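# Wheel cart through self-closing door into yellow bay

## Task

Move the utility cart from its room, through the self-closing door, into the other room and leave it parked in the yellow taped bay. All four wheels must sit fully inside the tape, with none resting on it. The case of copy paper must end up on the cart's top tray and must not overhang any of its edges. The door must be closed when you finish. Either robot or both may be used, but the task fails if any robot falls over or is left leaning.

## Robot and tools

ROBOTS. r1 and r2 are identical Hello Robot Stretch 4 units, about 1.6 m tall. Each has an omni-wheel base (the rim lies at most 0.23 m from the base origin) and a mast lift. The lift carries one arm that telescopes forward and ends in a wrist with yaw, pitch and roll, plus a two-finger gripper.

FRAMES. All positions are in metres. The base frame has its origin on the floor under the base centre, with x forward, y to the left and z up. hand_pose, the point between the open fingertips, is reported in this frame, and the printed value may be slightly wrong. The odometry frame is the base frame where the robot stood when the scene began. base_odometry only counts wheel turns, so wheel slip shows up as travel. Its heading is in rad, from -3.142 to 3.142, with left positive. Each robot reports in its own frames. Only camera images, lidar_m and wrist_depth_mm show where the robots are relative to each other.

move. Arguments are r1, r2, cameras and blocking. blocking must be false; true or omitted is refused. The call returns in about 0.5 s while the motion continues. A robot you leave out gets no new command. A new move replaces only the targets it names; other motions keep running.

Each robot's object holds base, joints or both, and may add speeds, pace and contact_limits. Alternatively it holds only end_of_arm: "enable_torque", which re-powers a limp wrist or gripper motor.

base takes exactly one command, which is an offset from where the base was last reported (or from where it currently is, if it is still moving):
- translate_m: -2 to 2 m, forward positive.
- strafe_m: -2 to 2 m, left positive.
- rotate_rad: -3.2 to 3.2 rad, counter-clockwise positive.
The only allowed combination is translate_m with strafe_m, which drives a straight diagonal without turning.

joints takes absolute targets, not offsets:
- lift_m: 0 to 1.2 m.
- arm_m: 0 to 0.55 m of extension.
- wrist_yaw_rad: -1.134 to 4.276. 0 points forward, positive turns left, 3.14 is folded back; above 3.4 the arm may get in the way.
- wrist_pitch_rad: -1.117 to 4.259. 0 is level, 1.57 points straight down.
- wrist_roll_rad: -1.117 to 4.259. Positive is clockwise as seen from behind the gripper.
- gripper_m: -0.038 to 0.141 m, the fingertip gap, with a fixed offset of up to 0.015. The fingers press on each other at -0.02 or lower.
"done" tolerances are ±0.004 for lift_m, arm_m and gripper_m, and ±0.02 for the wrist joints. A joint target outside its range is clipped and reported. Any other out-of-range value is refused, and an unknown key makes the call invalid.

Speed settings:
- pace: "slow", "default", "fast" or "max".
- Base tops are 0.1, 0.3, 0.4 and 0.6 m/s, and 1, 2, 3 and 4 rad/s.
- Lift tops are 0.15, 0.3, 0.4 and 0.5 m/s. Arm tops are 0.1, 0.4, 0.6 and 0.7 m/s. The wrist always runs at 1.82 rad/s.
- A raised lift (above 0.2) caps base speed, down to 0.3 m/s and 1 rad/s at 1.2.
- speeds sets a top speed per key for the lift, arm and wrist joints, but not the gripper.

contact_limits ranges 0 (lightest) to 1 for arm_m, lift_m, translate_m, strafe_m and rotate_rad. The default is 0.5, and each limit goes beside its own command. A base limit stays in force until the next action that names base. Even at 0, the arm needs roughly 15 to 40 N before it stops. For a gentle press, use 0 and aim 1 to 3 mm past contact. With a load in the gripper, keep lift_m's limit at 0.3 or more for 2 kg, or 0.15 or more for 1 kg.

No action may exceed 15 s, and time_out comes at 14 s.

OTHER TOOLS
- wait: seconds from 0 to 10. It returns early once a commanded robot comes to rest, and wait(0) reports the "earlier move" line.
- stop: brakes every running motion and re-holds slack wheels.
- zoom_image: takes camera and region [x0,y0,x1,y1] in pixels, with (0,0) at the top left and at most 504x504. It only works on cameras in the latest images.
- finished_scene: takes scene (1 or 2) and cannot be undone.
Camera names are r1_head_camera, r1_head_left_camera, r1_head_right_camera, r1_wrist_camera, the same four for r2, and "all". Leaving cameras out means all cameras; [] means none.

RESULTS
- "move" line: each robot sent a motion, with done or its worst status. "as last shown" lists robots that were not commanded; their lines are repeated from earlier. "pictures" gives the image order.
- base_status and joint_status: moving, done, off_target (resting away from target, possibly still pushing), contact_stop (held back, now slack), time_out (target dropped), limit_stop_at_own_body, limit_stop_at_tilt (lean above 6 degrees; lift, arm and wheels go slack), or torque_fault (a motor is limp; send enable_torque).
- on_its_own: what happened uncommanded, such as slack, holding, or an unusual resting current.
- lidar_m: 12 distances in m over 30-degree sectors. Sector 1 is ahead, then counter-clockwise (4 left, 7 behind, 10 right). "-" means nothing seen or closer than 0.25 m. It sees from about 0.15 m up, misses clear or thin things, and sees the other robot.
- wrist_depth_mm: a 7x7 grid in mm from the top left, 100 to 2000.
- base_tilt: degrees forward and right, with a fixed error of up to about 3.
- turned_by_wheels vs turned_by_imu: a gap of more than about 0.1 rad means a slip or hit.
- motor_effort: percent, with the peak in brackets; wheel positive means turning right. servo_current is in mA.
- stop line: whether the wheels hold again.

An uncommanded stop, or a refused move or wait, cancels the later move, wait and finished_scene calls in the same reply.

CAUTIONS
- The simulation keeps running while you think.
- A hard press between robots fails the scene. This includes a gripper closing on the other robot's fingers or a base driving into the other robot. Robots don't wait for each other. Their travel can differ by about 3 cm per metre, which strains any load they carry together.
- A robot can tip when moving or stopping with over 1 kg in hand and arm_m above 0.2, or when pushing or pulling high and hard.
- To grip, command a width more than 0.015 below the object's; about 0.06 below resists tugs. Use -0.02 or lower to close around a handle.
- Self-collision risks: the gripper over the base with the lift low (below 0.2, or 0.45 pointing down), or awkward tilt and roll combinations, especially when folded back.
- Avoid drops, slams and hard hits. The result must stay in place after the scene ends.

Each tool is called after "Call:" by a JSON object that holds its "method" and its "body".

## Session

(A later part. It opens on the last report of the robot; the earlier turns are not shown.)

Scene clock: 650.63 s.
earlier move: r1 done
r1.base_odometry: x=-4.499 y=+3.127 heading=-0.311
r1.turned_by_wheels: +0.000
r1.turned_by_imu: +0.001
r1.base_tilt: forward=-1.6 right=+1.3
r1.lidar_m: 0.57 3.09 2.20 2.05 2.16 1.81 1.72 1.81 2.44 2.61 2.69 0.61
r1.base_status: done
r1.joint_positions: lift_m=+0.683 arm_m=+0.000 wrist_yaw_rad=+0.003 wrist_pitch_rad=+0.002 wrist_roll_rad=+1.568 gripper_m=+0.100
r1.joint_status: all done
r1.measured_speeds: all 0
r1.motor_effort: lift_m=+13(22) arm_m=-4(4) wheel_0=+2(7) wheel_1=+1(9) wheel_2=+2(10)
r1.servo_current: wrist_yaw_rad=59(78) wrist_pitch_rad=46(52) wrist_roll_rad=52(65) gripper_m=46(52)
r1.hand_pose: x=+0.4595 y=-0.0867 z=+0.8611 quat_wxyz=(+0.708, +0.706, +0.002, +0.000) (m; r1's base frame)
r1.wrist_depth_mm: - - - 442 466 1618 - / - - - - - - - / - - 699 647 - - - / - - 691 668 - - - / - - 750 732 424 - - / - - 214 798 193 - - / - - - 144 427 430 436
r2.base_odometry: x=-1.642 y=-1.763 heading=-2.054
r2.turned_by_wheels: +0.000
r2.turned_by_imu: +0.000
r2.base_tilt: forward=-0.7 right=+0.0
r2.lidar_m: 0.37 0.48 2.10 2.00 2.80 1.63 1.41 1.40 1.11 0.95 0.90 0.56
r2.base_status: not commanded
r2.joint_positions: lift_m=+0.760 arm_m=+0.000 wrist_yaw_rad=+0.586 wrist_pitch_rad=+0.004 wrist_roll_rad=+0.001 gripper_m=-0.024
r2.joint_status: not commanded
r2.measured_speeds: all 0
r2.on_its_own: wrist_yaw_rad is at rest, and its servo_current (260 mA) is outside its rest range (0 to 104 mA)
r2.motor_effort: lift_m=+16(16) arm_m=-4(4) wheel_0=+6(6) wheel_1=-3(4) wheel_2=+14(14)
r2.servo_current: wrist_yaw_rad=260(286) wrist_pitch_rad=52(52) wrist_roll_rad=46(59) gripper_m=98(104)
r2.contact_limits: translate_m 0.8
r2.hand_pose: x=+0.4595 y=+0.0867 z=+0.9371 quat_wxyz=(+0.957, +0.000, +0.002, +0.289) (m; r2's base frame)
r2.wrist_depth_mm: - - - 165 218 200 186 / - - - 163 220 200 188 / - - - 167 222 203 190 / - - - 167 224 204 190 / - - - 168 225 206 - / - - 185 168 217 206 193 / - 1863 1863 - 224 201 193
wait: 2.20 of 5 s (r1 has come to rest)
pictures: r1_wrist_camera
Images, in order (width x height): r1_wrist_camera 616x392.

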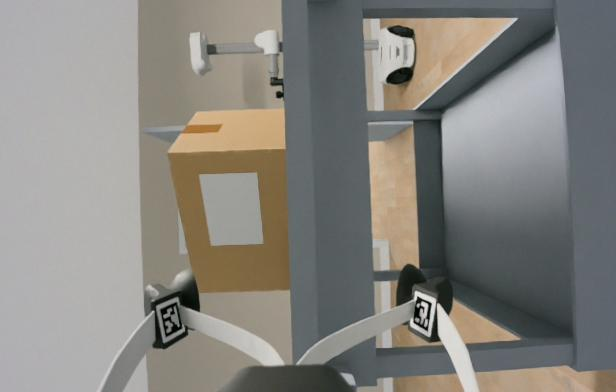

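Call:
{"method": "move", "body": {"blocking": false, "r1": {"base":{"translate_m":0.215,"strafe_m":-0.045},"pace":"slow","contact_limits":{"translate_m":0.2}}, "cameras": []}}

Call:
{"method": "wait", "body": {"seconds": 5, "cameras": ["r1_head_camera","r1_wrist_camera"]}}

Call:
{"method": "zoom_image", "body": {"camera": "r1_head_camera", "region": [130, 300, 350, 500]}}

Scene clock: 657.23 s.
move: r1 moving
r1.base_odometry: x=-4.488 y=+3.121 heading=-0.310
r1.turned_by_wheels: +0.000
r1.turned_by_imu: +0.000
r1.base_tilt: forward=-1.6 right=+1.3
r1.lidar_m: 0.57 3.08 2.20 2.07 2.18 1.82 1.73 1.80 2.43 2.64 2.72 0.61
r1.base_status: translate_m moving; strafe_m moving
r1.joint_positions: lift_m=+0.683 arm_m=+0.000 wrist_yaw_rad=+0.003 wrist_pitch_rad=+0.002 wrist_roll_rad=+1.568 gripper_m=+0.100
r1.joint_status: not commanded
r1.measured_speeds: translate_m=+0.049 strafe_m=-0.009 rotate_rad=+0.003 lift_m=+0.000 arm_m=+0.000 wrist_yaw_rad=+0.000 wrist_pitch_rad=+0.000 wrist_roll_rad=+0.000
r1.motor_effort: lift_m=+13(13) arm_m=-4(4) wheel_0=+7(7) wheel_1=+2(5) wheel_2=-5(7)
r1.servo_current: wrist_yaw_rad=52(65) wrist_pitch_rad=46(46) wrist_roll_rad=39(59) gripper_m=46(46)
r1.contact_limits: translate_m 0.2
r1.hand_pose: x=+0.4595 y=-0.0867 z=+0.8611 quat_wxyz=(+0.708, +0.706, +0.002, +0.000) (m; r1's base frame)
r1.wrist_depth_mm: - - - - - 1863 - / - - - - - - - / - - 683 640 - - - / - - 676 661 - - - / - - 741 699 415 - - / - - 214 788 193 - - / - - - 144 415 418 421
r2.base_odometry: x=-1.642 y=-1.763 heading=-2.054
r2.turned_by_wheels: +0.000
r2.turned_by_imu: +0.000
r2.base_tilt: forward=-0.6 right=+0.0
r2.lidar_m: 0.39 0.48 2.10 1.99 2.79 1.65 1.41 1.42 1.14 0.95 0.92 0.54
r2.base_status: not commanded
r2.joint_positions: lift_m=+0.760 arm_m=+0.000 wrist_yaw_rad=+0.586 wrist_pitch_rad=+0.004 wrist_roll_rad=+0.001 gripper_m=-0.024
r2.joint_status: not commanded
r2.measured_speeds: all 0
r2.motor_effort: lift_m=+16(16) arm_m=-3(4) wheel_0=+7(7) wheel_1=-3(4) wheel_2=+14(14)
r2.servo_current: wrist_yaw_rad=280(286) wrist_pitch_rad=46(52) wrist_roll_rad=46(52) gripper_m=98(104)
r2.contact_limits: translate_m 0.8
r2.hand_pose: x=+0.4595 y=+0.0867 z=+0.9371 quat_wxyz=(+0.957, +0.000, +0.002, +0.289) (m; r2's base frame)
r2.wrist_depth_mm: - - - 166 219 200 187 / - - - 163 220 201 189 / - - - 166 222 203 189 / - - - 167 224 204 191 / - - - 167 225 206 - / - - 186 168 217 206 193 / - 1863 1863 - 224 202 194
pictures: none
No camera images: "cameras" was empty.

Scene clock: 660.20 s.
earlier move: r1 done
r1.base_odometry: x=-4.308 y=+3.018 heading=-0.311
r1.turned_by_wheels: +0.000
r1.turned_by_imu: -0.001
r1.base_tilt: forward=-1.6 right=+1.3
r1.lidar_m: 0.39 3.18 2.26 2.10 2.22 2.05 1.92 2.05 2.72 2.57 2.65 0.46
r1.base_status: done
r1.joint_positions: lift_m=+0.683 arm_m=+0.000 wrist_yaw_rad=+0.003 wrist_pitch_rad=+0.002 wrist_roll_rad=+1.569 gripper_m=+0.100
r1.joint_status: not commanded
r1.measured_speeds: all 0
r1.motor_effort: lift_m=+13(13) arm_m=+4(4) wheel_0=+2(8) wheel_1=+1(6) wheel_2=-3(7)
r1.servo_current: wrist_yaw_rad=46(65) wrist_pitch_rad=39(52) wrist_roll_rad=39(65) gripper_m=39(46)
r1.contact_limits: translate_m 0.2
r1.hand_pose: x=+0.4595 y=-0.0867 z=+0.8611 quat_wxyz=(+0.708, +0.706, +0.002, +0.000) (m; r1's base frame)
r1.wrist_depth_mm: - - - 256 258 1708 - / - - - 256 257 1863 - / - - 549 256 256 - - / - 500 492 255 255 - - / - - 539 253 254 - - / - - 214 194 198 - - / - - - 144 252 1661 -
r2.base_odometry: x=-1.642 y=-1.763 heading=-2.054
r2.turned_by_wheels: +0.000
r2.turned_by_imu: +0.000
r2.base_tilt: forward=-0.6 right=+0.0
r2.lidar_m: 0.39 0.47 2.03 1.97 2.77 1.64 1.39 1.40 1.12 0.96 0.91 0.56
r2.base_status: not commanded
r2.joint_positions: lift_m=+0.760 arm_m=+0.000 wrist_yaw_rad=+0.586 wrist_pitch_rad=+0.004 wrist_roll_rad=+0.001 gripper_m=-0.024
r2.joint_status: not commanded
r2.measured_speeds: all 0
r2.on_its_own: wrist_yaw_rad is at rest, and its servo_current (286 mA) is outside its rest range (0 to 104 mA)
r2.motor_effort: lift_m=+16(16) arm_m=-4(4) wheel_0=+6(7) wheel_1=-3(4) wheel_2=+14(14)
r2.servo_current: wrist_yaw_rad=286(293) wrist_pitch_rad=46(52) wrist_roll_rad=46(65) gripper_m=98(104)
r2.contact_limits: translate_m 0.8
r2.hand_pose: x=+0.4595 y=+0.0867 z=+0.9371 quat_wxyz=(+0.957, +0.000, +0.002, +0.289) (m; r2's base frame)
r2.wrist_depth_mm: - - - 166 219 200 187 / - - - 164 220 200 188 / - - - 167 222 203 189 / - - - 167 223 203 190 / - - - 168 225 206 - / - - 186 168 217 206 193 / - 1863 1863 - 225 202 193
wait: 2.97 of 5 s (r1 has come to rest)
pictures: r1_head_camera, r1_wrist_camera
Images, in order (width x height): r1_head_camera 420x560, r1_wrist_camera 616x392.

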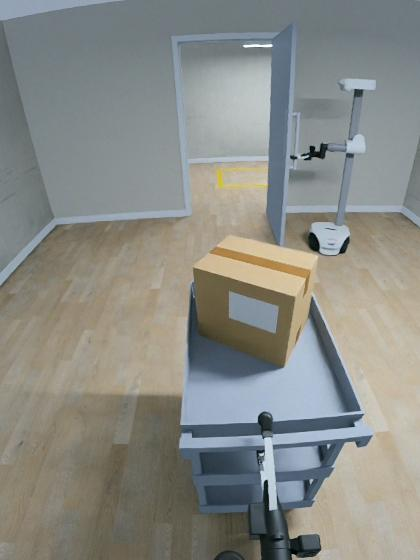

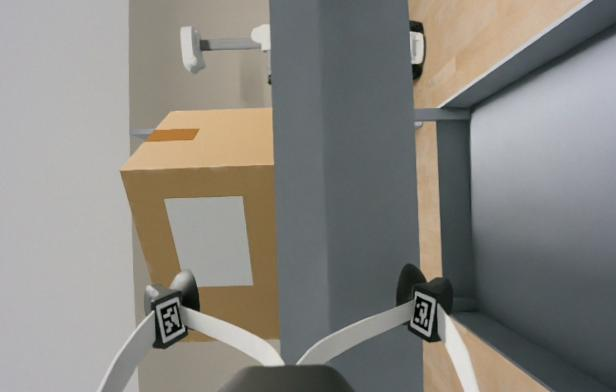

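Scaled by 2.291 from the camera's 420x560 image, which has a finer 600x800 frame.

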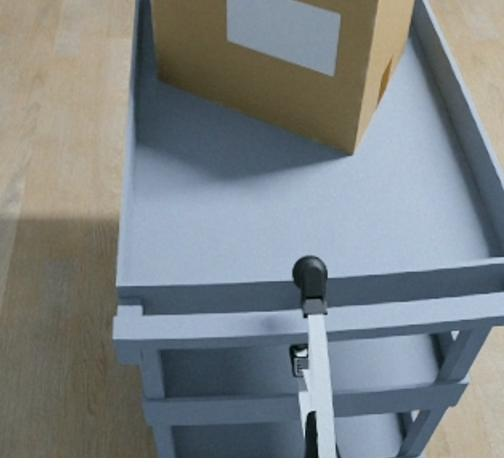

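Call:
{"method": "move", "body": {"blocking": false, "r1": {"base":{"translate_m":0.018,"strafe_m":-0.022},"pace":"slow","contact_limits":{"translate_m":0.2}}, "cameras": []}}

Call:
{"method": "wait", "body": {"seconds": 2, "cameras": []}}

Call:
{"method": "move", "body": {"blocking": false, "r1": {"joints":{"gripper_m":-0.03}}, "cameras": []}}

Call:
{"method": "wait", "body": {"seconds": 3, "cameras": ["r1_head_camera","r1_wrist_camera"]}}

Call:
{"method": "zoom_image", "body": {"camera": "r1_head_camera", "region": [130, 300, 400, 500]}}

Scene clock: 671.80 s.
move: r1 moving
r1.base_odometry: x=-4.303 y=+3.007 heading=-0.311
r1.turned_by_wheels: +0.000
r1.turned_by_imu: +0.000
r1.base_tilt: forward=-1.6 right=+1.2
r1.lidar_m: 0.39 0.42 2.29 2.14 2.20 2.06 1.95 2.06 2.70 2.57 2.63 0.42
r1.base_status: translate_m moving; strafe_m moving
r1.joint_positions: lift_m=+0.683 arm_m=+0.000 wrist_yaw_rad=+0.003 wrist_pitch_rad=+0.002 wrist_roll_rad=+1.569 gripper_m=+0.100
r1.joint_status: not commanded
r1.measured_speeds: translate_m=+0.031 strafe_m=-0.039 rotate_rad=-0.002 lift_m=+0.000 arm_m=+0.000 wrist_yaw_rad=+0.000 wrist_pitch_rad=+0.000 wrist_roll_rad=+0.000
r1.motor_effort: lift_m=+13(13) arm_m=+4(4) wheel_0=+6(7) wheel_1=-4(6) wheel_2=-5(7)
r1.servo_current: wrist_yaw_rad=52(72) wrist_pitch_rad=33(46) wrist_roll_rad=39(65) gripper_m=39(46)
r1.contact_limits: translate_m 0.2
r1.hand_pose: x=+0.4595 y=-0.0867 z=+0.8611 quat_wxyz=(+0.708, +0.706, +0.002, +0.000) (m; r1's base frame)
r1.wrist_depth_mm: - - - 250 251 1618 1255 / - - - 249 250 1808 - / - - 559 248 248 - - / - 492 477 247 248 - - / - - 521 247 247 - - / - - 554 186 193 - - / - - - 144 246 1661 -
r2.base_odometry: x=-1.642 y=-1.763 heading=-2.054
r2.turned_by_wheels: +0.000
r2.turned_by_imu: +0.000
r2.base_tilt: forward=-0.7 right=+0.0
r2.lidar_m: 0.40 0.46 2.08 1.96 2.76 1.64 1.40 1.39 1.14 0.97 0.89 0.53
r2.base_status: not commanded
r2.joint_positions: lift_m=+0.760 arm_m=+0.000 wrist_yaw_rad=+0.586 wrist_pitch_rad=+0.004 wrist_roll_rad=+0.001 gripper_m=-0.024
r2.joint_status: not commanded
r2.measured_speeds: all 0
r2.motor_effort: lift_m=+16(16) arm_m=-3(4) wheel_0=+6(6) wheel_1=-3(4) wheel_2=+14(14)
r2.servo_current: wrist_yaw_rad=267(286) wrist_pitch_rad=46(46) wrist_roll_rad=39(59) gripper_m=91(104)
r2.contact_limits: translate_m 0.8
r2.hand_pose: x=+0.4595 y=+0.0867 z=+0.9371 quat_wxyz=(+0.957, +0.000, +0.002, +0.289) (m; r2's base frame)
r2.wrist_depth_mm: - - - 166 219 200 187 / - - - 163 221 201 189 / - - - 167 222 202 190 / - - - 167 224 204 191 / - - - 167 224 205 - / - - 186 168 216 206 192 / - 1863 1863 - 224 202 193
pictures: none
No camera images: "cameras" was empty.

Scene clock: 672.63 s.
earlier move: r1 done
r1.base_odometry: x=-4.298 y=+2.992 heading=-0.311
r1.turned_by_wheels: +0.000
r1.turned_by_imu: +0.000
r1.base_tilt: forward=-1.6 right=+1.3
r1.lidar_m: 0.38 0.42 2.27 2.12 2.20 2.07 1.95 2.07 2.69 2.57 2.64 0.43
r1.base_status: done
r1.joint_positions: lift_m=+0.683 arm_m=+0.000 wrist_yaw_rad=+0.003 wrist_pitch_rad=+0.002 wrist_roll_rad=+1.569 gripper_m=+0.100
r1.joint_status: not commanded
r1.measured_speeds: all 0
r1.motor_effort: lift_m=+13(13) arm_m=+4(4) wheel_0=+3(8) wheel_1=-3(6) wheel_2=-3(7)
r1.servo_current: wrist_yaw_rad=59(72) wrist_pitch_rad=46(46) wrist_roll_rad=59(65) gripper_m=39(52)
r1.contact_limits: translate_m 0.2
r1.hand_pose: x=+0.4595 y=-0.0867 z=+0.8611 quat_wxyz=(+0.708, +0.706, +0.002, +0.000) (m; r1's base frame)
r1.wrist_depth_mm: - - - 244 246 1708 1255 / - - - 242 243 1756 - / - - 580 244 244 - - / - 477 477 242 243 - - / - - 508 243 242 - - / - - 535 181 198 - - / - - - 144 240 1708 -
r2.base_odometry: x=-1.642 y=-1.763 heading=-2.054
r2.turned_by_wheels: +0.000
r2.turned_by_imu: +0.000
r2.base_tilt: forward=-0.7 right=+0.1
r2.lidar_m: 0.42 0.48 2.03 1.96 2.81 1.66 1.38 1.40 1.10 0.97 0.91 0.55
r2.base_status: not commanded
r2.joint_positions: lift_m=+0.760 arm_m=+0.000 wrist_yaw_rad=+0.586 wrist_pitch_rad=+0.004 wrist_roll_rad=+0.001 gripper_m=-0.024
r2.joint_status: not commanded
r2.measured_speeds: all 0
r2.on_its_own: wrist_yaw_rad is at rest, and its servo_current (267 mA) is outside its rest range (0 to 104 mA)
r2.motor_effort: lift_m=+16(16) arm_m=-3(4) wheel_0=+6(6) wheel_1=-3(4) wheel_2=+14(14)
r2.servo_current: wrist_yaw_rad=267(286) wrist_pitch_rad=46(46) wrist_roll_rad=46(59) gripper_m=98(104)
r2.contact_limits: translate_m 0.8
r2.hand_pose: x=+0.4595 y=+0.0867 z=+0.9371 quat_wxyz=(+0.957, +0.000, +0.002, +0.289) (m; r2's base frame)
r2.wrist_depth_mm: - - - 166 219 200 187 / - - - 164 221 201 189 / - - - 166 222 202 189 / - - - 167 223 204 190 / - - - 168 225 206 - / - - 186 168 216 206 192 / - 1921 1863 - 225 202 193
wait: 0.83 of 2 s (r1 has come to rest)
pictures: none
No camera images: "cameras" was empty.

Scene clock: 673.13 s.
move: r1 moving
r1.base_odometry: x=-4.298 y=+2.992 heading=-0.311
r1.turned_by_wheels: +0.000
r1.turned_by_imu: +0.000
r1.base_tilt: forward=-1.6 right=+1.2
r1.lidar_m: 0.38 0.40 2.24 2.13 2.24 2.05 1.96 2.06 2.70 2.54 2.62 0.45
r1.base_status: not commanded
r1.joint_positions: lift_m=+0.683 arm_m=+0.000 wrist_yaw_rad=+0.003 wrist_pitch_rad=+0.002 wrist_roll_rad=+1.569 gripper_m=+0.084
r1.joint_status: gripper_m moving
r1.measured_speeds: all 0
r1.motor_effort: lift_m=+13(13) arm_m=+4(4) wheel_0=+2(4) wheel_1=-3(3) wheel_2=-3(3)
r1.servo_current: wrist_yaw_rad=46(65) wrist_pitch_rad=46(46) wrist_roll_rad=39(65) gripper_m=85(85)
r1.contact_limits: translate_m 0.2
r1.hand_pose: x=+0.4595 y=-0.0867 z=+0.8611 quat_wxyz=(+0.708, +0.706, +0.002, +0.000) (m; r1's base frame)
r1.wrist_depth_mm: - - - 245 246 1708 1255 / - - - 244 246 1863 - / - - 585 244 244 - - / - 477 477 243 244 - - / - - 508 242 243 - - / - - 213 182 196 - - / - - - 142 241 1661 -
r2.base_odometry: x=-1.642 y=-1.763 heading=-2.054
r2.turned_by_wheels: +0.000
r2.turned_by_imu: +0.000
r2.base_tilt: forward=-0.7 right=+0.0
r2.lidar_m: 0.40 0.46 2.05 1.96 2.75 1.67 1.40 1.41 1.12 0.94 0.93 0.53
r2.base_status: not commanded
r2.joint_positions: lift_m=+0.760 arm_m=+0.000 wrist_yaw_rad=+0.586 wrist_pitch_rad=+0.004 wrist_roll_rad=+0.001 gripper_m=-0.024
r2.joint_status: not commanded
r2.measured_speeds: all 0
r2.motor_effort: lift_m=+16(16) arm_m=-3(4) wheel_0=+6(6) wheel_1=-4(4) wheel_2=+14(14)
r2.servo_current: wrist_yaw_rad=267(280) wrist_pitch_rad=39(46) wrist_roll_rad=46(52) gripper_m=104(104)
r2.contact_limits: translate_m 0.8
r2.hand_pose: x=+0.4595 y=+0.0867 z=+0.9371 quat_wxyz=(+0.957, +0.000, +0.002, +0.289) (m; r2's base frame)
r2.wrist_depth_mm: - - - 166 219 200 186 / - - - 163 221 201 188 / - - - 167 221 202 190 / - - - 167 224 204 190 / - - - 167 225 206 - / - - 186 168 217 206 192 / - 1863 1863 - 224 202 193
pictures: none
No camera images: "cameras" was empty.

Scene clock: 674.63 s.
earlier move: r1 done
r1.base_odometry: x=-4.298 y=+2.992 heading=-0.311
r1.turned_by_wheels: +0.000
r1.turned_by_imu: +0.000
r1.base_tilt: forward=-1.6 right=+1.3
r1.lidar_m: 0.38 0.42 2.27 2.11 2.24 2.06 1.94 2.07 2.67 2.55 2.64 0.45
r1.base_status: not commanded
r1.joint_positions: lift_m=+0.683 arm_m=+0.000 wrist_yaw_rad=+0.003 wrist_pitch_rad=+0.003 wrist_roll_rad=+1.569 gripper_m=-0.029
r1.joint_status: all done
r1.measured_speeds: all 0
r1.motor_effort: lift_m=+13(13) arm_m=-4(4) wheel_0=+1(4) wheel_1=-3(3) wheel_2=+0(3)
r1.servo_current: wrist_yaw_rad=46(72) wrist_pitch_rad=39(52) wrist_roll_rad=46(72) gripper_m=65(202)
r1.contact_limits: translate_m 0.2
r1.hand_pose: x=+0.4595 y=-0.0867 z=+0.8609 quat_wxyz=(+0.708, +0.706, +0.002, +0.000) (m; r1's base frame)
r1.wrist_depth_mm: - - - 240 241 1576 1182 / - - - 238 239 1708 - / - - 591 177 238 - - / - 466 462 177 237 - - / - 517 496 176 236 - - / - - 208 193 182 - - / - 155 591 158 233 133 -
r2.base_odometry: x=-1.642 y=-1.763 heading=-2.054
r2.turned_by_wheels: +0.000
r2.turned_by_imu: +0.000
r2.base_tilt: forward=-0.7 right=+0.1
r2.lidar_m: 0.39 0.46 2.05 1.97 2.80 1.65 1.39 1.40 1.13 0.96 0.93 0.56
r2.base_status: not commanded
r2.joint_positions: lift_m=+0.760 arm_m=+0.000 wrist_yaw_rad=+0.586 wrist_pitch_rad=+0.004 wrist_roll_rad=+0.001 gripper_m=-0.024
r2.joint_status: not commanded
r2.measured_speeds: all 0
r2.on_its_own: wrist_yaw_rad is at rest, and its servo_current (280 mA) is outside its rest range (0 to 104 mA)
r2.motor_effort: lift_m=+16(16) arm_m=-3(4) wheel_0=+6(6) wheel_1=-4(4) wheel_2=+14(14)
r2.servo_current: wrist_yaw_rad=280(286) wrist_pitch_rad=39(46) wrist_roll_rad=46(52) gripper_m=98(104)
r2.contact_limits: translate_m 0.8
r2.hand_pose: x=+0.4595 y=+0.0867 z=+0.9371 quat_wxyz=(+0.957, +0.000, +0.002, +0.289) (m; r2's base frame)
r2.wrist_depth_mm: - - - 166 219 199 186 / - - - 164 220 200 189 / - - - 167 222 202 190 / - - - 168 224 204 190 / - - - 167 226 206 - / - - 186 168 217 206 192 / - 1863 1863 - 225 201 193
wait: 1.50 of 3 s (r1 has come to rest)
pictures: r1_head_camera, r1_wrist_camera
Images, in order (width x height): r1_head_camera 420x560, r1_wrist_camera 616x392.

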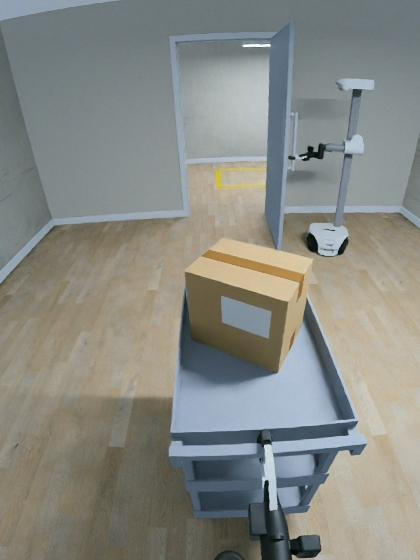

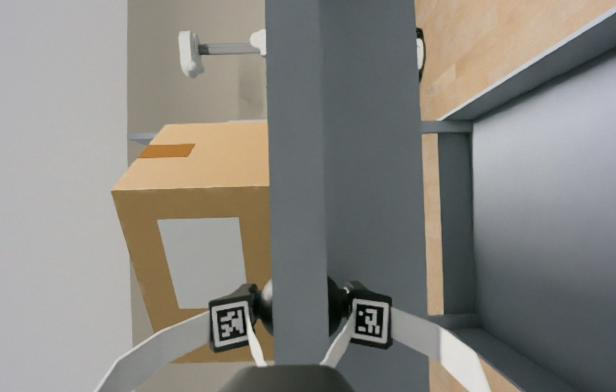

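Scaled by 1.867 from the camera's 420x560 image, which has a finer 600x800 frame.

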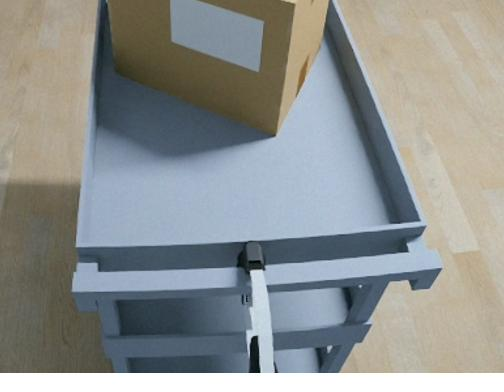

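Call:
{"method": "move", "body": {"blocking": false, "r1": {"base":{"strafe_m":0.3},"pace":"slow"}, "cameras": []}}

Call:
{"method": "wait", "body": {"seconds": 6, "cameras": ["r1_head_camera","r1_wrist_camera"]}}

Scene clock: 699.90 s.
move: r1 moving
r1.base_odometry: x=-4.293 y=+3.005 heading=-0.311
r1.turned_by_wheels: +0.000
r1.turned_by_imu: -0.001
r1.base_tilt: forward=-1.6 right=+1.3
r1.lidar_m: 0.39 0.39 2.27 2.12 2.22 2.06 1.95 2.06 2.70 2.57 2.65 0.42
r1.base_status: strafe_m moving
r1.joint_positions: lift_m=+0.683 arm_m=+0.000 wrist_yaw_rad=+0.001 wrist_pitch_rad=+0.003 wrist_roll_rad=+1.569 gripper_m=-0.029
r1.joint_status: not commanded
r1.measured_speeds: translate_m=+0.000 strafe_m=+0.055 rotate_rad=-0.001 lift_m=+0.000 arm_m=+0.000 wrist_yaw_rad=-0.031 wrist_pitch_rad=+0.000 wrist_roll_rad=+0.000
r1.motor_effort: lift_m=+13(13) arm_m=-4(4) wheel_0=-7(9) wheel_1=+3(6) wheel_2=+2(2)
r1.servo_current: wrist_yaw_rad=33(78) wrist_pitch_rad=46(52) wrist_roll_rad=46(72) gripper_m=72(78)
r1.hand_pose: x=+0.4594 y=-0.0871 z=+0.8609 quat_wxyz=(+0.708, +0.706, +0.001, -0.001) (m; r1's base frame)
r1.wrist_depth_mm: - - - 246 247 1661 1182 / - - - 243 243 1808 - / - - 634 181 242 - - / - 480 469 179 239 - - / - 504 492 177 237 - - / - - 207 193 182 - - / - 155 569 158 233 133 -
r2.base_odometry: x=-1.642 y=-1.763 heading=-2.054
r2.turned_by_wheels: +0.000
r2.turned_by_imu: +0.000
r2.base_tilt: forward=-0.7 right=+0.0
r2.lidar_m: 0.38 0.46 2.07 1.98 2.79 1.63 1.40 1.41 1.13 0.96 0.90 0.55
r2.base_status: not commanded
r2.joint_positions: lift_m=+0.760 arm_m=+0.000 wrist_yaw_rad=+0.586 wrist_pitch_rad=+0.004 wrist_roll_rad=+0.001 gripper_m=-0.024
r2.joint_status: not commanded
r2.measured_speeds: all 0
r2.motor_effort: lift_m=+16(16) arm_m=-3(4) wheel_0=+6(6) wheel_1=-4(4) wheel_2=+14(14)
r2.servo_current: wrist_yaw_rad=273(280) wrist_pitch_rad=46(52) wrist_roll_rad=46(59) gripper_m=91(98)
r2.contact_limits: translate_m 0.8
r2.hand_pose: x=+0.4595 y=+0.0867 z=+0.9371 quat_wxyz=(+0.957, +0.000, +0.002, +0.289) (m; r2's base frame)
r2.wrist_depth_mm: - - - 166 219 200 186 / - - - 164 221 201 188 / - - - 167 222 202 190 / - - - 167 224 204 190 / - - - 167 225 205 - / - - 186 168 216 206 193 / - 1921 1808 - 225 202 193
pictures: none
No camera images: "cameras" was empty.

Scene clock: 703.57 s.
earlier move: r1 done
r1.base_odometry: x=-4.206 y=+3.277 heading=-0.311
r1.turned_by_wheels: +0.000
r1.turned_by_imu: +0.001
r1.base_tilt: forward=-1.6 right=+1.3
r1.lidar_m: 0.44 2.77 1.96 1.83 1.91 2.08 1.95 2.06 2.74 2.85 0.44 0.39
r1.base_status: done
r1.joint_positions: lift_m=+0.683 arm_m=+0.000 wrist_yaw_rad=-0.003 wrist_pitch_rad=+0.005 wrist_roll_rad=+1.569 gripper_m=-0.029
r1.joint_status: not commanded
r1.measured_speeds: all 0
r1.motor_effort: lift_m=+15(15) arm_m=+5(5) wheel_0=-5(12) wheel_1=+2(7) wheel_2=-2(3)
r1.servo_current: wrist_yaw_rad=46(78) wrist_pitch_rad=46(59) wrist_roll_rad=39(72) gripper_m=59(78)
r1.hand_pose: x=+0.4590 y=-0.0881 z=+0.8600 quat_wxyz=(+0.708, +0.706, +0.001, -0.003) (m; r1's base frame)
r1.wrist_depth_mm: - 452 455 120 177 177 - / - 404 404 - 186 - - / - 466 452 - 196 - - / - - 539 - 206 - - / - - - - 220 1708 - / - - - 184 181 1618 - / - - - 133 247 135 1255
r2.base_odometry: x=-1.642 y=-1.763 heading=-2.054
r2.turned_by_wheels: +0.000
r2.turned_by_imu: +0.001
r2.base_tilt: forward=-0.7 right=+0.1
r2.lidar_m: 0.39 0.48 2.15 2.12 2.78 1.64 1.40 1.40 1.14 0.95 0.91 0.54
r2.base_status: not commanded
r2.joint_positions: lift_m=+0.760 arm_m=+0.000 wrist_yaw_rad=+0.586 wrist_pitch_rad=+0.004 wrist_roll_rad=+0.001 gripper_m=-0.024
r2.joint_status: not commanded
r2.measured_speeds: all 0
r2.on_its_own: wrist_yaw_rad is at rest, and its servo_current (267 mA) is outside its rest range (0 to 104 mA)
r2.motor_effort: lift_m=+16(16) arm_m=-3(4) wheel_0=+6(7) wheel_1=-3(4) wheel_2=+14(15)
r2.servo_current: wrist_yaw_rad=267(286) wrist_pitch_rad=46(52) wrist_roll_rad=46(59) gripper_m=98(104)
r2.contact_limits: translate_m 0.8
r2.hand_pose: x=+0.4595 y=+0.0867 z=+0.9371 quat_wxyz=(+0.957, +0.000, +0.002, +0.289) (m; r2's base frame)
r2.wrist_depth_mm: - - - 166 219 200 186 / - - - 163 220 200 189 / - - - 167 222 202 190 / - - - 167 224 204 190 / - - - 167 225 205 - / - - 186 168 216 206 192 / - 1863 1808 - 225 201 193
wait: 3.67 of 6 s (r1 has come to rest)
pictures: r1_head_camera, r1_wrist_camera
Images, in order (width x height): r1_head_camera 420x560, r1_wrist_camera 616x392.

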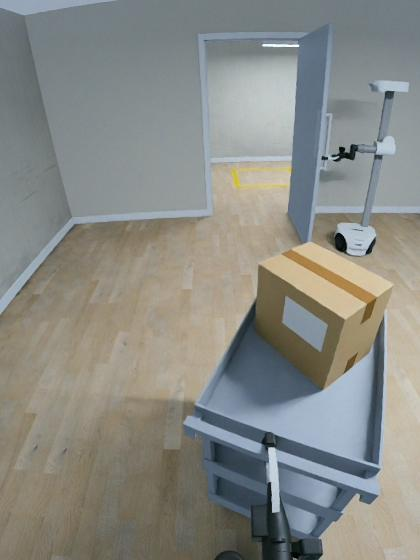

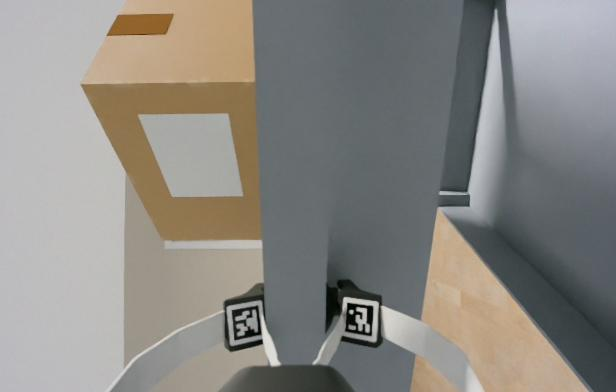

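Call:
{"method": "move", "body": {"blocking": false, "r1": {"base":{"strafe_m":-0.22},"pace":"slow"}, "cameras": []}}

Call:
{"method": "wait", "body": {"seconds": 6, "cameras": ["r1_head_camera"]}}

Scene clock: 724.03 s.
move: r1 moving
r1.base_odometry: x=-4.210 y=+3.264 heading=-0.311
r1.turned_by_wheels: +0.000
r1.turned_by_imu: +0.000
r1.base_tilt: forward=-1.5 right=+1.2
r1.lidar_m: 0.43 2.76 1.99 1.84 1.92 2.08 1.97 2.06 2.77 2.83 2.91 0.37
r1.base_status: strafe_m moving
r1.joint_positions: lift_m=+0.683 arm_m=+0.000 wrist_yaw_rad=-0.003 wrist_pitch_rad=+0.005 wrist_roll_rad=+1.569 gripper_m=-0.029
r1.joint_status: not commanded
r1.measured_speeds: translate_m=+0.000 strafe_m=-0.055 rotate_rad=-0.002 lift_m=+0.000 arm_m=+0.000 wrist_yaw_rad=+0.000 wrist_pitch_rad=+0.000 wrist_roll_rad=+0.000
r1.motor_effort: lift_m=+15(15) arm_m=+5(5) wheel_0=+5(9) wheel_1=-4(7) wheel_2=+0(2)
r1.servo_current: wrist_yaw_rad=52(59) wrist_pitch_rad=46(52) wrist_roll_rad=59(59) gripper_m=52(65)
r1.hand_pose: x=+0.4590 y=-0.0881 z=+0.8600 quat_wxyz=(+0.708, +0.706, +0.001, -0.003) (m; r1's base frame)
r1.wrist_depth_mm: - 433 436 116 172 173 - / - 397 399 121 181 - - / - 477 459 - 193 - - / - - 554 - 205 - - / - - - - 219 1708 - / - - - 185 183 1576 - / - - 180 134 250 134 1255
r2.base_odometry: x=-1.642 y=-1.763 heading=-2.054
r2.turned_by_wheels: +0.000
r2.turned_by_imu: +0.000
r2.base_tilt: forward=-0.6 right=+0.1
r2.lidar_m: 0.39 0.46 2.13 2.08 2.81 1.60 1.40 1.41 1.12 0.95 0.93 0.53
r2.base_status: not commanded
r2.joint_positions: lift_m=+0.760 arm_m=+0.000 wrist_yaw_rad=+0.586 wrist_pitch_rad=+0.004 wrist_roll_rad=+0.001 gripper_m=-0.024
r2.joint_status: not commanded
r2.measured_speeds: all 0
r2.motor_effort: lift_m=+16(16) arm_m=-3(4) wheel_0=+6(6) wheel_1=-3(4) wheel_2=+14(14)
r2.servo_current: wrist_yaw_rad=273(280) wrist_pitch_rad=46(52) wrist_roll_rad=46(59) gripper_m=98(104)
r2.contact_limits: translate_m 0.8
r2.hand_pose: x=+0.4595 y=+0.0867 z=+0.9371 quat_wxyz=(+0.957, +0.000, +0.002, +0.289) (m; r2's base frame)
r2.wrist_depth_mm: - - - 166 218 200 186 / - - - 163 220 201 188 / - - - 167 222 203 190 / - - - 167 223 203 191 / - - - 167 226 206 - / - - 186 168 216 206 192 / - 1863 1863 - 224 201 194
pictures: none
No camera images: "cameras" was empty.

Scene clock: 726.90 s.
earlier move: r1 done
r1.base_odometry: x=-4.273 y=+3.068 heading=-0.311
r1.turned_by_wheels: +0.000
r1.turned_by_imu: -0.001
r1.base_tilt: forward=-1.6 right=+1.2
r1.lidar_m: 0.38 0.42 2.20 2.06 2.13 2.07 1.95 2.05 2.73 2.62 2.71 0.43
r1.base_status: done
r1.joint_positions: lift_m=+0.683 arm_m=+0.000 wrist_yaw_rad=+0.001 wrist_pitch_rad=+0.006 wrist_roll_rad=+1.569 gripper_m=-0.029
r1.joint_status: not commanded
r1.measured_speeds: all 0
r1.motor_effort: lift_m=+15(15) arm_m=+4(5) wheel_0=+4(11) wheel_1=-1(7) wheel_2=+1(2)
r1.servo_current: wrist_yaw_rad=46(72) wrist_pitch_rad=52(59) wrist_roll_rad=46(72) gripper_m=59(65)
r1.hand_pose: x=+0.4594 y=-0.0871 z=+0.8599 quat_wxyz=(+0.708, +0.706, +0.002, -0.002) (m; r1's base frame)
r1.wrist_depth_mm: - - - 213 214 1661 - / - - 591 216 216 - - / - 477 452 220 221 - - / - 477 469 163 224 - - / - - 530 166 229 - - / - - 569 184 182 - - / - - 180 131 236 135 -
r2.base_odometry: x=-1.642 y=-1.763 heading=-2.054
r2.turned_by_wheels: +0.000
r2.turned_by_imu: +0.000
r2.base_tilt: forward=-0.7 right=+0.0
r2.lidar_m: 0.38 0.46 2.07 1.99 2.80 1.63 1.39 1.38 1.12 0.96 0.90 0.56
r2.base_status: not commanded
r2.joint_positions: lift_m=+0.760 arm_m=+0.000 wrist_yaw_rad=+0.586 wrist_pitch_rad=+0.004 wrist_roll_rad=+0.001 gripper_m=-0.024
r2.joint_status: not commanded
r2.measured_speeds: all 0
r2.on_its_own: wrist_yaw_rad is at rest, and its servo_current (280 mA) is outside its rest range (0 to 104 mA)
r2.motor_effort: lift_m=+16(16) arm_m=-3(4) wheel_0=+6(6) wheel_1=-3(4) wheel_2=+14(14)
r2.servo_current: wrist_yaw_rad=280(286) wrist_pitch_rad=46(52) wrist_roll_rad=46(65) gripper_m=98(104)
r2.contact_limits: translate_m 0.8
r2.hand_pose: x=+0.4595 y=+0.0867 z=+0.9371 quat_wxyz=(+0.957, +0.000, +0.002, +0.289) (m; r2's base frame)
r2.wrist_depth_mm: - - - 165 218 200 186 / - - - 164 220 202 187 / - - - 167 222 202 190 / - - - 167 223 204 191 / - - - 167 225 205 - / - - 186 168 217 206 193 / - 1863 1863 - 226 202 194
wait: 2.87 of 6 s (r1 has come to rest)
pictures: r1_head_camera
Images, in order (width x height): r1_head_camera 420x560.

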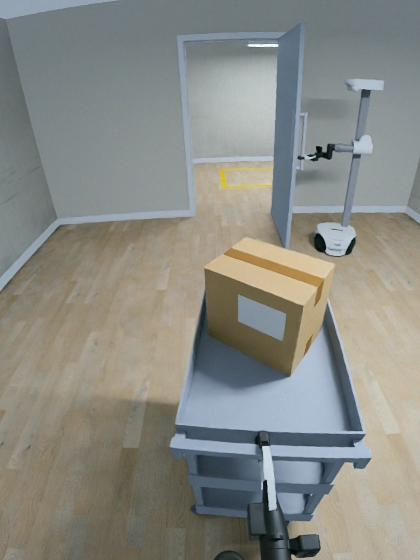

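Call:
{"method": "move", "body": {"blocking": false, "r1": {"base":{"translate_m":0.5,"strafe_m":-0.06},"pace":"slow","contact_limits":{"translate_m":0.6}}, "cameras": []}}

Call:
{"method": "wait", "body": {"seconds": 8, "cameras": ["r1_head_camera"]}}

Scene clock: 732.23 s.
move: r1 moving
r1.base_odometry: x=-4.262 y=+3.063 heading=-0.311
r1.turned_by_wheels: +0.000
r1.turned_by_imu: +0.000
r1.base_tilt: forward=-1.6 right=+1.3
r1.lidar_m: 0.39 0.41 2.23 2.05 2.11 2.08 1.98 2.06 2.78 2.64 2.72 0.43
r1.base_status: translate_m moving; strafe_m moving
r1.joint_positions: lift_m=+0.683 arm_m=+0.000 wrist_yaw_rad=+0.001 wrist_pitch_rad=+0.006 wrist_roll_rad=+1.569 gripper_m=-0.029
r1.joint_status: not commanded
r1.measured_speeds: translate_m=+0.049 strafe_m=-0.006 rotate_rad=+0.001 lift_m=+0.000 arm_m=+0.000 wrist_yaw_rad=+0.000 wrist_pitch_rad=+0.000 wrist_roll_rad=+0.000
r1.motor_effort: lift_m=+15(15) arm_m=+4(4) wheel_0=+5(9) wheel_1=+5(6) wheel_2=-8(8)
r1.servo_current: wrist_yaw_rad=52(59) wrist_pitch_rad=46(46) wrist_roll_rad=65(65) gripper_m=59(59)
r1.contact_limits: translate_m 0.6
r1.hand_pose: x=+0.4594 y=-0.0871 z=+0.8599 quat_wxyz=(+0.708, +0.706, +0.002, -0.002) (m; r1's base frame)
r1.wrist_depth_mm: - - - 218 220 1661 - / - - - 220 222 - - / - 512 477 222 223 - - / - 466 466 165 226 - - / - 544 517 166 229 - - / - - 554 185 183 - - / - - 180 - 232 135 -
r2.base_odometry: x=-1.642 y=-1.763 heading=-2.054
r2.turned_by_wheels: +0.000
r2.turned_by_imu: +0.000
r2.base_tilt: forward=-0.7 right=+0.0
r2.lidar_m: 0.38 0.46 2.07 1.98 2.81 1.61 1.41 1.38 1.13 0.95 0.90 0.54
r2.base_status: not commanded
r2.joint_positions: lift_m=+0.760 arm_m=+0.000 wrist_yaw_rad=+0.586 wrist_pitch_rad=+0.004 wrist_roll_rad=+0.001 gripper_m=-0.024
r2.joint_status: not commanded
r2.measured_speeds: all 0
r2.motor_effort: lift_m=+16(16) arm_m=-3(4) wheel_0=+6(6) wheel_1=-4(4) wheel_2=+14(14)
r2.servo_current: wrist_yaw_rad=273(280) wrist_pitch_rad=39(46) wrist_roll_rad=52(52) gripper_m=98(104)
r2.contact_limits: translate_m 0.8
r2.hand_pose: x=+0.4595 y=+0.0867 z=+0.9371 quat_wxyz=(+0.957, +0.000, +0.002, +0.289) (m; r2's base frame)
r2.wrist_depth_mm: - - - 166 217 200 187 / - - - 163 221 200 188 / - - - 167 222 202 190 / - - - 167 223 204 191 / - - - 167 225 205 - / - - 186 168 217 206 192 / - 1921 1863 - 225 202 193
pictures: none
No camera images: "cameras" was empty.

Scene clock: 738.03 s.
earlier move: r1 done
r1.base_odometry: x=-3.816 y=+2.858 heading=-0.311
r1.turned_by_wheels: +0.000
r1.turned_by_imu: -0.002
r1.base_tilt: forward=-1.6 right=+1.2
r1.lidar_m: 0.37 0.39 2.27 2.12 2.23 2.58 2.47 2.57 2.68 2.56 2.63 0.43
r1.base_status: done
r1.joint_positions: lift_m=+0.683 arm_m=+0.000 wrist_yaw_rad=-0.002 wrist_pitch_rad=+0.006 wrist_roll_rad=+1.569 gripper_m=-0.029
r1.joint_status: not commanded
r1.measured_speeds: all 0
r1.motor_effort: lift_m=+15(15) arm_m=+4(4) wheel_0=+3(9) wheel_1=+3(7) wheel_2=-2(11)
r1.servo_current: wrist_yaw_rad=52(72) wrist_pitch_rad=46(59) wrist_roll_rad=52(72) gripper_m=52(65)
r1.contact_limits: translate_m 0.6
r1.hand_pose: x=+0.4591 y=-0.0880 z=+0.8599 quat_wxyz=(+0.708, +0.706, +0.001, -0.003) (m; r1's base frame)
r1.wrist_depth_mm: - - - 246 248 1618 1229 / - - - 242 243 1808 - / - - 661 237 238 - - / - 488 466 235 236 - - / - 488 480 231 232 - - / - - 504 170 181 - - / - - 559 134 225 126 -
r2.base_odometry: x=-1.642 y=-1.763 heading=-2.054
r2.turned_by_wheels: +0.000
r2.turned_by_imu: +0.001
r2.base_tilt: forward=-0.7 right=+0.0
r2.lidar_m: 0.40 0.48 1.56 1.72 2.75 1.61 1.40 1.42 1.12 0.95 0.94 0.56
r2.base_status: not commanded
r2.joint_positions: lift_m=+0.760 arm_m=+0.000 wrist_yaw_rad=+0.586 wrist_pitch_rad=+0.004 wrist_roll_rad=+0.001 gripper_m=-0.024
r2.joint_status: not commanded
r2.measured_speeds: all 0
r2.on_its_own: wrist_yaw_rad is at rest, and its servo_current (273 mA) is outside its rest range (0 to 104 mA)
r2.motor_effort: lift_m=+16(16) arm_m=-4(4) wheel_0=+6(7) wheel_1=-3(4) wheel_2=+14(14)
r2.servo_current: wrist_yaw_rad=273(286) wrist_pitch_rad=46(52) wrist_roll_rad=52(65) gripper_m=98(111)
r2.contact_limits: translate_m 0.8
r2.hand_pose: x=+0.4595 y=+0.0867 z=+0.9371 quat_wxyz=(+0.957, +0.000, +0.002, +0.289) (m; r2's base frame)
r2.wrist_depth_mm: - - - 166 220 200 186 / - - - 164 221 201 189 / - - - 167 221 203 189 / 1336 - - 167 224 203 191 / - - - 167 226 205 - / 1618 - 186 168 217 206 192 / - 1499 1863 - 225 201 193
wait: 5.80 of 8 s (r1 has come to rest)
pictures: r1_head_camera
Images, in order (width x height): r1_head_camera 420x560.

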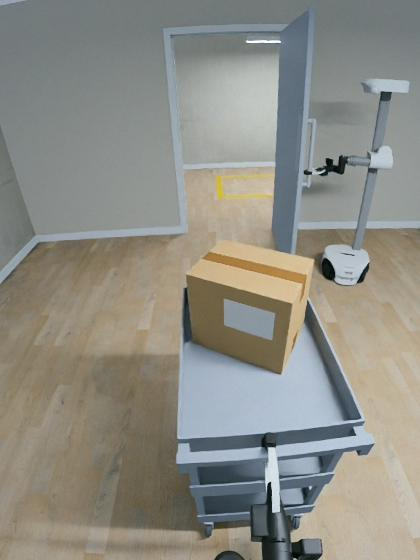

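Call:
{"method": "move", "body": {"blocking": false, "r1": {"base":{"translate_m":0.6,"strafe_m":0.02},"pace":"slow","contact_limits":{"translate_m":0.6}}, "cameras": []}}

Call:
{"method": "wait", "body": {"seconds": 8, "cameras": ["r1_head_camera"]}}

Scene clock: 747.20 s.
move: r1 moving
r1.base_odometry: x=-3.804 y=+2.855 heading=-0.311
r1.turned_by_wheels: +0.000
r1.turned_by_imu: +0.000
r1.base_tilt: forward=-1.6 right=+1.2
r1.lidar_m: 0.35 0.42 2.27 2.13 2.22 2.60 2.47 2.58 2.68 2.56 2.63 0.45
r1.base_status: translate_m moving; strafe_m moving
r1.joint_positions: lift_m=+0.683 arm_m=+0.000 wrist_yaw_rad=-0.002 wrist_pitch_rad=+0.006 wrist_roll_rad=+1.569 gripper_m=-0.029
r1.joint_status: not commanded
r1.measured_speeds: translate_m=+0.050 strafe_m=+0.002 rotate_rad=+0.002 lift_m=+0.000 arm_m=+0.000 wrist_yaw_rad=+0.000 wrist_pitch_rad=+0.000 wrist_roll_rad=+0.000
r1.motor_effort: lift_m=+15(15) arm_m=+4(4) wheel_0=+4(5) wheel_1=+4(7) wheel_2=-8(9)
r1.servo_current: wrist_yaw_rad=39(65) wrist_pitch_rad=52(52) wrist_roll_rad=52(59) gripper_m=52(59)
r1.contact_limits: translate_m 0.6
r1.hand_pose: x=+0.4591 y=-0.0880 z=+0.8599 quat_wxyz=(+0.708, +0.706, +0.001, -0.003) (m; r1's base frame)
r1.wrist_depth_mm: - - - 246 248 1661 1229 / - - - 243 244 1708 - / - - - 237 239 831 - / - 496 466 234 236 - - / - 488 484 173 233 - - / - - 500 170 182 - - / - - 554 133 224 126 -
r2.base_odometry: x=-1.642 y=-1.763 heading=-2.054
r2.turned_by_wheels: +0.000
r2.turned_by_imu: +0.000
r2.base_tilt: forward=-0.7 right=+0.0
r2.lidar_m: 0.39 0.49 1.55 1.69 2.77 1.64 1.40 1.42 1.10 0.95 0.94 0.57
r2.base_status: not commanded
r2.joint_positions: lift_m=+0.760 arm_m=+0.000 wrist_yaw_rad=+0.586 wrist_pitch_rad=+0.004 wrist_roll_rad=+0.001 gripper_m=-0.024
r2.joint_status: not commanded
r2.measured_speeds: all 0
r2.motor_effort: lift_m=+16(16) arm_m=-4(4) wheel_0=+6(6) wheel_1=-3(4) wheel_2=+14(14)
r2.servo_current: wrist_yaw_rad=267(280) wrist_pitch_rad=39(52) wrist_roll_rad=52(52) gripper_m=98(104)
r2.contact_limits: translate_m 0.8
r2.hand_pose: x=+0.4595 y=+0.0867 z=+0.9371 quat_wxyz=(+0.957, +0.000, +0.002, +0.289) (m; r2's base frame)
r2.wrist_depth_mm: - - - 166 217 200 186 / - - - 164 220 201 188 / - - - 167 222 203 189 / 1336 - - 168 224 204 190 / - - - 167 226 204 - / 1661 - 186 168 217 206 192 / - 1499 1863 - 225 201 193
pictures: none
No camera images: "cameras" was empty.

Scene clock: 754.00 s.
earlier move: r1 done
r1.base_odometry: x=-3.238 y=+2.694 heading=-0.311
r1.turned_by_wheels: +0.000
r1.turned_by_imu: -0.001
r1.base_tilt: forward=-1.6 right=+1.3
r1.lidar_m: 0.36 0.36 2.29 2.16 2.25 3.00 3.09 3.16 2.71 2.56 2.65 0.45
r1.base_status: done
r1.joint_positions: lift_m=+0.683 arm_m=+0.000 wrist_yaw_rad=-0.002 wrist_pitch_rad=+0.006 wrist_roll_rad=+1.569 gripper_m=-0.029
r1.joint_status: not commanded
r1.measured_speeds: all 0
r1.motor_effort: lift_m=+15(15) arm_m=+4(4) wheel_0=+3(7) wheel_1=+2(7) wheel_2=-2(10)
r1.servo_current: wrist_yaw_rad=52(72) wrist_pitch_rad=52(59) wrist_roll_rad=52(72) gripper_m=52(65)
r1.contact_limits: translate_m 0.6
r1.hand_pose: x=+0.4591 y=-0.0880 z=+0.8599 quat_wxyz=(+0.708, +0.706, +0.001, -0.003) (m; r1's base frame)
r1.wrist_depth_mm: - - - 201 271 1537 1118 / - - 1537 257 262 1661 - / - - - 248 250 1863 - / - - 549 239 243 - - / - 469 462 177 235 - - / - 504 480 172 181 - - / - 530 525 133 220 135 -
r2.base_odometry: x=-1.642 y=-1.763 heading=-2.054
r2.turned_by_wheels: +0.000
r2.turned_by_imu: +0.001
r2.base_tilt: forward=-0.7 right=+0.0
r2.lidar_m: 0.40 0.45 1.13 2.04 2.76 1.63 1.41 1.38 1.13 0.95 0.91 0.57
r2.base_status: not commanded
r2.joint_positions: lift_m=+0.760 arm_m=+0.000 wrist_yaw_rad=+0.586 wrist_pitch_rad=+0.004 wrist_roll_rad=+0.001 gripper_m=-0.024
r2.joint_status: not commanded
r2.measured_speeds: all 0
r2.on_its_own: wrist_yaw_rad is at rest, and its servo_current (280 mA) is outside its rest range (0 to 104 mA)
r2.motor_effort: lift_m=+16(16) arm_m=-3(4) wheel_0=+6(7) wheel_1=-3(4) wheel_2=+14(14)
r2.servo_current: wrist_yaw_rad=280(293) wrist_pitch_rad=39(59) wrist_roll_rad=46(65) gripper_m=91(104)
r2.contact_limits: translate_m 0.8
r2.hand_pose: x=+0.4595 y=+0.0867 z=+0.9371 quat_wxyz=(+0.957, +0.000, +0.002, +0.289) (m; r2's base frame)
r2.wrist_depth_mm: - - - 166 219 200 186 / - - - 163 220 201 189 / - - - 166 221 203 190 / 1397 1078 - 167 224 204 190 / - 1078 - 167 225 205 - / - - 186 167 217 206 192 / - 144 - - 225 202 193
wait: 6.80 of 8 s (r1 has come to rest)
pictures: r1_head_camera
Images, in order (width x height): r1_head_camera 420x560.

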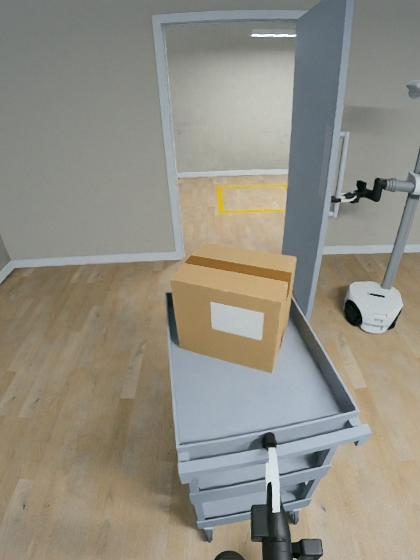

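Call:
{"method": "move", "body": {"blocking": false, "r1": {"base":{"translate_m":0.35,"strafe_m":0.17},"pace":"slow","contact_limits":{"translate_m":0.6}}, "cameras": []}}

Call:
{"method": "wait", "body": {"seconds": 8, "cameras": ["r1_head_camera"]}}

Scene clock: 759.70 s.
move: r1 moving
r1.base_odometry: x=-3.225 y=+2.696 heading=-0.311
r1.turned_by_wheels: +0.000
r1.turned_by_imu: +0.000
r1.base_tilt: forward=-1.6 right=+1.3
r1.lidar_m: 0.35 0.38 2.24 2.15 2.22 2.97 3.11 3.20 2.69 2.56 2.65 0.44
r1.base_status: translate_m moving; strafe_m moving
r1.joint_positions: lift_m=+0.683 arm_m=+0.000 wrist_yaw_rad=-0.002 wrist_pitch_rad=+0.006 wrist_roll_rad=+1.569 gripper_m=-0.029
r1.joint_status: not commanded
r1.measured_speeds: translate_m=+0.049 strafe_m=+0.024 rotate_rad=+0.000 lift_m=+0.000 arm_m=+0.000 wrist_yaw_rad=+0.000 wrist_pitch_rad=+0.000 wrist_roll_rad=+0.000
r1.motor_effort: lift_m=+15(15) arm_m=+4(4) wheel_0=+2(5) wheel_1=+5(8) wheel_2=-9(9)
r1.servo_current: wrist_yaw_rad=52(59) wrist_pitch_rad=39(52) wrist_roll_rad=52(59) gripper_m=59(59)
r1.contact_limits: translate_m 0.6
r1.hand_pose: x=+0.4591 y=-0.0880 z=+0.8599 quat_wxyz=(+0.708, +0.706, +0.001, -0.003) (m; r1's base frame)
r1.wrist_depth_mm: - - - - 271 1499 1118 / - - - 255 260 1661 - / - - - 248 249 1808 - / - - 549 240 242 - - / - 473 462 176 236 - - / - 504 488 184 181 - - / - 530 521 133 220 135 -
r2.base_odometry: x=-1.642 y=-1.763 heading=-2.054
r2.turned_by_wheels: +0.000
r2.turned_by_imu: +0.000
r2.base_tilt: forward=-0.6 right=+0.0
r2.lidar_m: 0.39 0.47 1.11 2.03 2.79 1.64 1.41 1.41 1.13 0.96 0.90 0.52
r2.base_status: not commanded
r2.joint_positions: lift_m=+0.760 arm_m=+0.000 wrist_yaw_rad=+0.586 wrist_pitch_rad=+0.004 wrist_roll_rad=+0.001 gripper_m=-0.024
r2.joint_status: not commanded
r2.measured_speeds: all 0
r2.motor_effort: lift_m=+16(16) arm_m=-3(4) wheel_0=+6(6) wheel_1=-3(4) wheel_2=+14(14)
r2.servo_current: wrist_yaw_rad=273(280) wrist_pitch_rad=46(46) wrist_roll_rad=39(59) gripper_m=98(98)
r2.contact_limits: translate_m 0.8
r2.hand_pose: x=+0.4595 y=+0.0867 z=+0.9371 quat_wxyz=(+0.957, +0.000, +0.002, +0.289) (m; r2's base frame)
r2.wrist_depth_mm: - - - 166 219 200 187 / - - - 164 220 200 188 / - - - 167 222 202 189 / - 1078 - 167 224 204 190 / - 1060 - 168 226 205 - / - 1464 186 168 217 206 192 / - 144 - - 226 202 194
pictures: none
No camera images: "cameras" was empty.

Scene clock: 764.27 s.
earlier move: r1 done
r1.base_odometry: x=-2.853 y=+2.749 heading=-0.310
r1.turned_by_wheels: +0.000
r1.turned_by_imu: +0.000
r1.base_tilt: forward=-1.6 right=+1.3
r1.lidar_m: 0.40 0.45 2.11 1.99 2.08 2.77 3.48 3.50 2.87 2.73 1.77 0.43
r1.base_status: done
r1.joint_positions: lift_m=+0.683 arm_m=+0.000 wrist_yaw_rad=-0.002 wrist_pitch_rad=+0.006 wrist_roll_rad=+1.569 gripper_m=-0.029
r1.joint_status: not commanded
r1.measured_speeds: all 0
r1.motor_effort: lift_m=+15(15) arm_m=+4(4) wheel_0=+3(6) wheel_1=+3(8) wheel_2=-4(9)
r1.servo_current: wrist_yaw_rad=46(65) wrist_pitch_rad=46(59) wrist_roll_rad=39(72) gripper_m=59(59)
r1.contact_limits: translate_m 0.6
r1.hand_pose: x=+0.4591 y=-0.0880 z=+0.8599 quat_wxyz=(+0.708, +0.706, +0.001, -0.003) (m; r1's base frame)
r1.wrist_depth_mm: - 1229 1255 230 232 - 1182 / - - - 231 232 1576 - / - - 539 230 230 - - / - 459 462 229 231 - - / - 512 492 169 230 - - / - - 535 184 181 - - / - - 597 133 229 135 -
r2.base_odometry: x=-1.642 y=-1.763 heading=-2.054
r2.turned_by_wheels: +0.000
r2.turned_by_imu: +0.001
r2.base_tilt: forward=-0.7 right=+0.0
r2.lidar_m: 0.39 0.48 1.13 4.86 2.78 1.64 1.40 1.38 1.12 0.96 0.94 0.56
r2.base_status: not commanded
r2.joint_positions: lift_m=+0.760 arm_m=+0.000 wrist_yaw_rad=+0.586 wrist_pitch_rad=+0.004 wrist_roll_rad=+0.001 gripper_m=-0.024
r2.joint_status: not commanded
r2.measured_speeds: all 0
r2.on_its_own: wrist_yaw_rad is at rest, and its servo_current (273 mA) is outside its rest range (0 to 104 mA)
r2.motor_effort: lift_m=+16(16) arm_m=-3(4) wheel_0=+6(7) wheel_1=-4(4) wheel_2=+14(14)
r2.servo_current: wrist_yaw_rad=273(293) wrist_pitch_rad=39(52) wrist_roll_rad=52(59) gripper_m=98(104)
r2.contact_limits: translate_m 0.8
r2.hand_pose: x=+0.4595 y=+0.0867 z=+0.9371 quat_wxyz=(+0.957, +0.000, +0.002, +0.289) (m; r2's base frame)
r2.wrist_depth_mm: - - - 165 219 200 187 / - - - 163 221 201 189 / - - - 167 222 202 190 / - - 931 167 223 203 190 / - - 809 167 225 205 - / - - 186 168 217 206 191 / 1983 144 - - 225 202 194
wait: 4.57 of 8 s (r1 has come to rest)
pictures: r1_head_camera
Images, in order (width x height): r1_head_camera 420x560.

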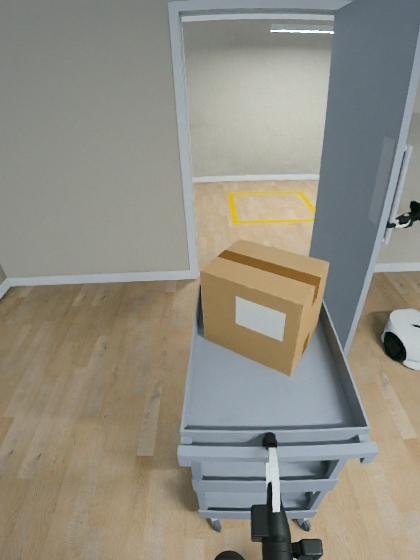

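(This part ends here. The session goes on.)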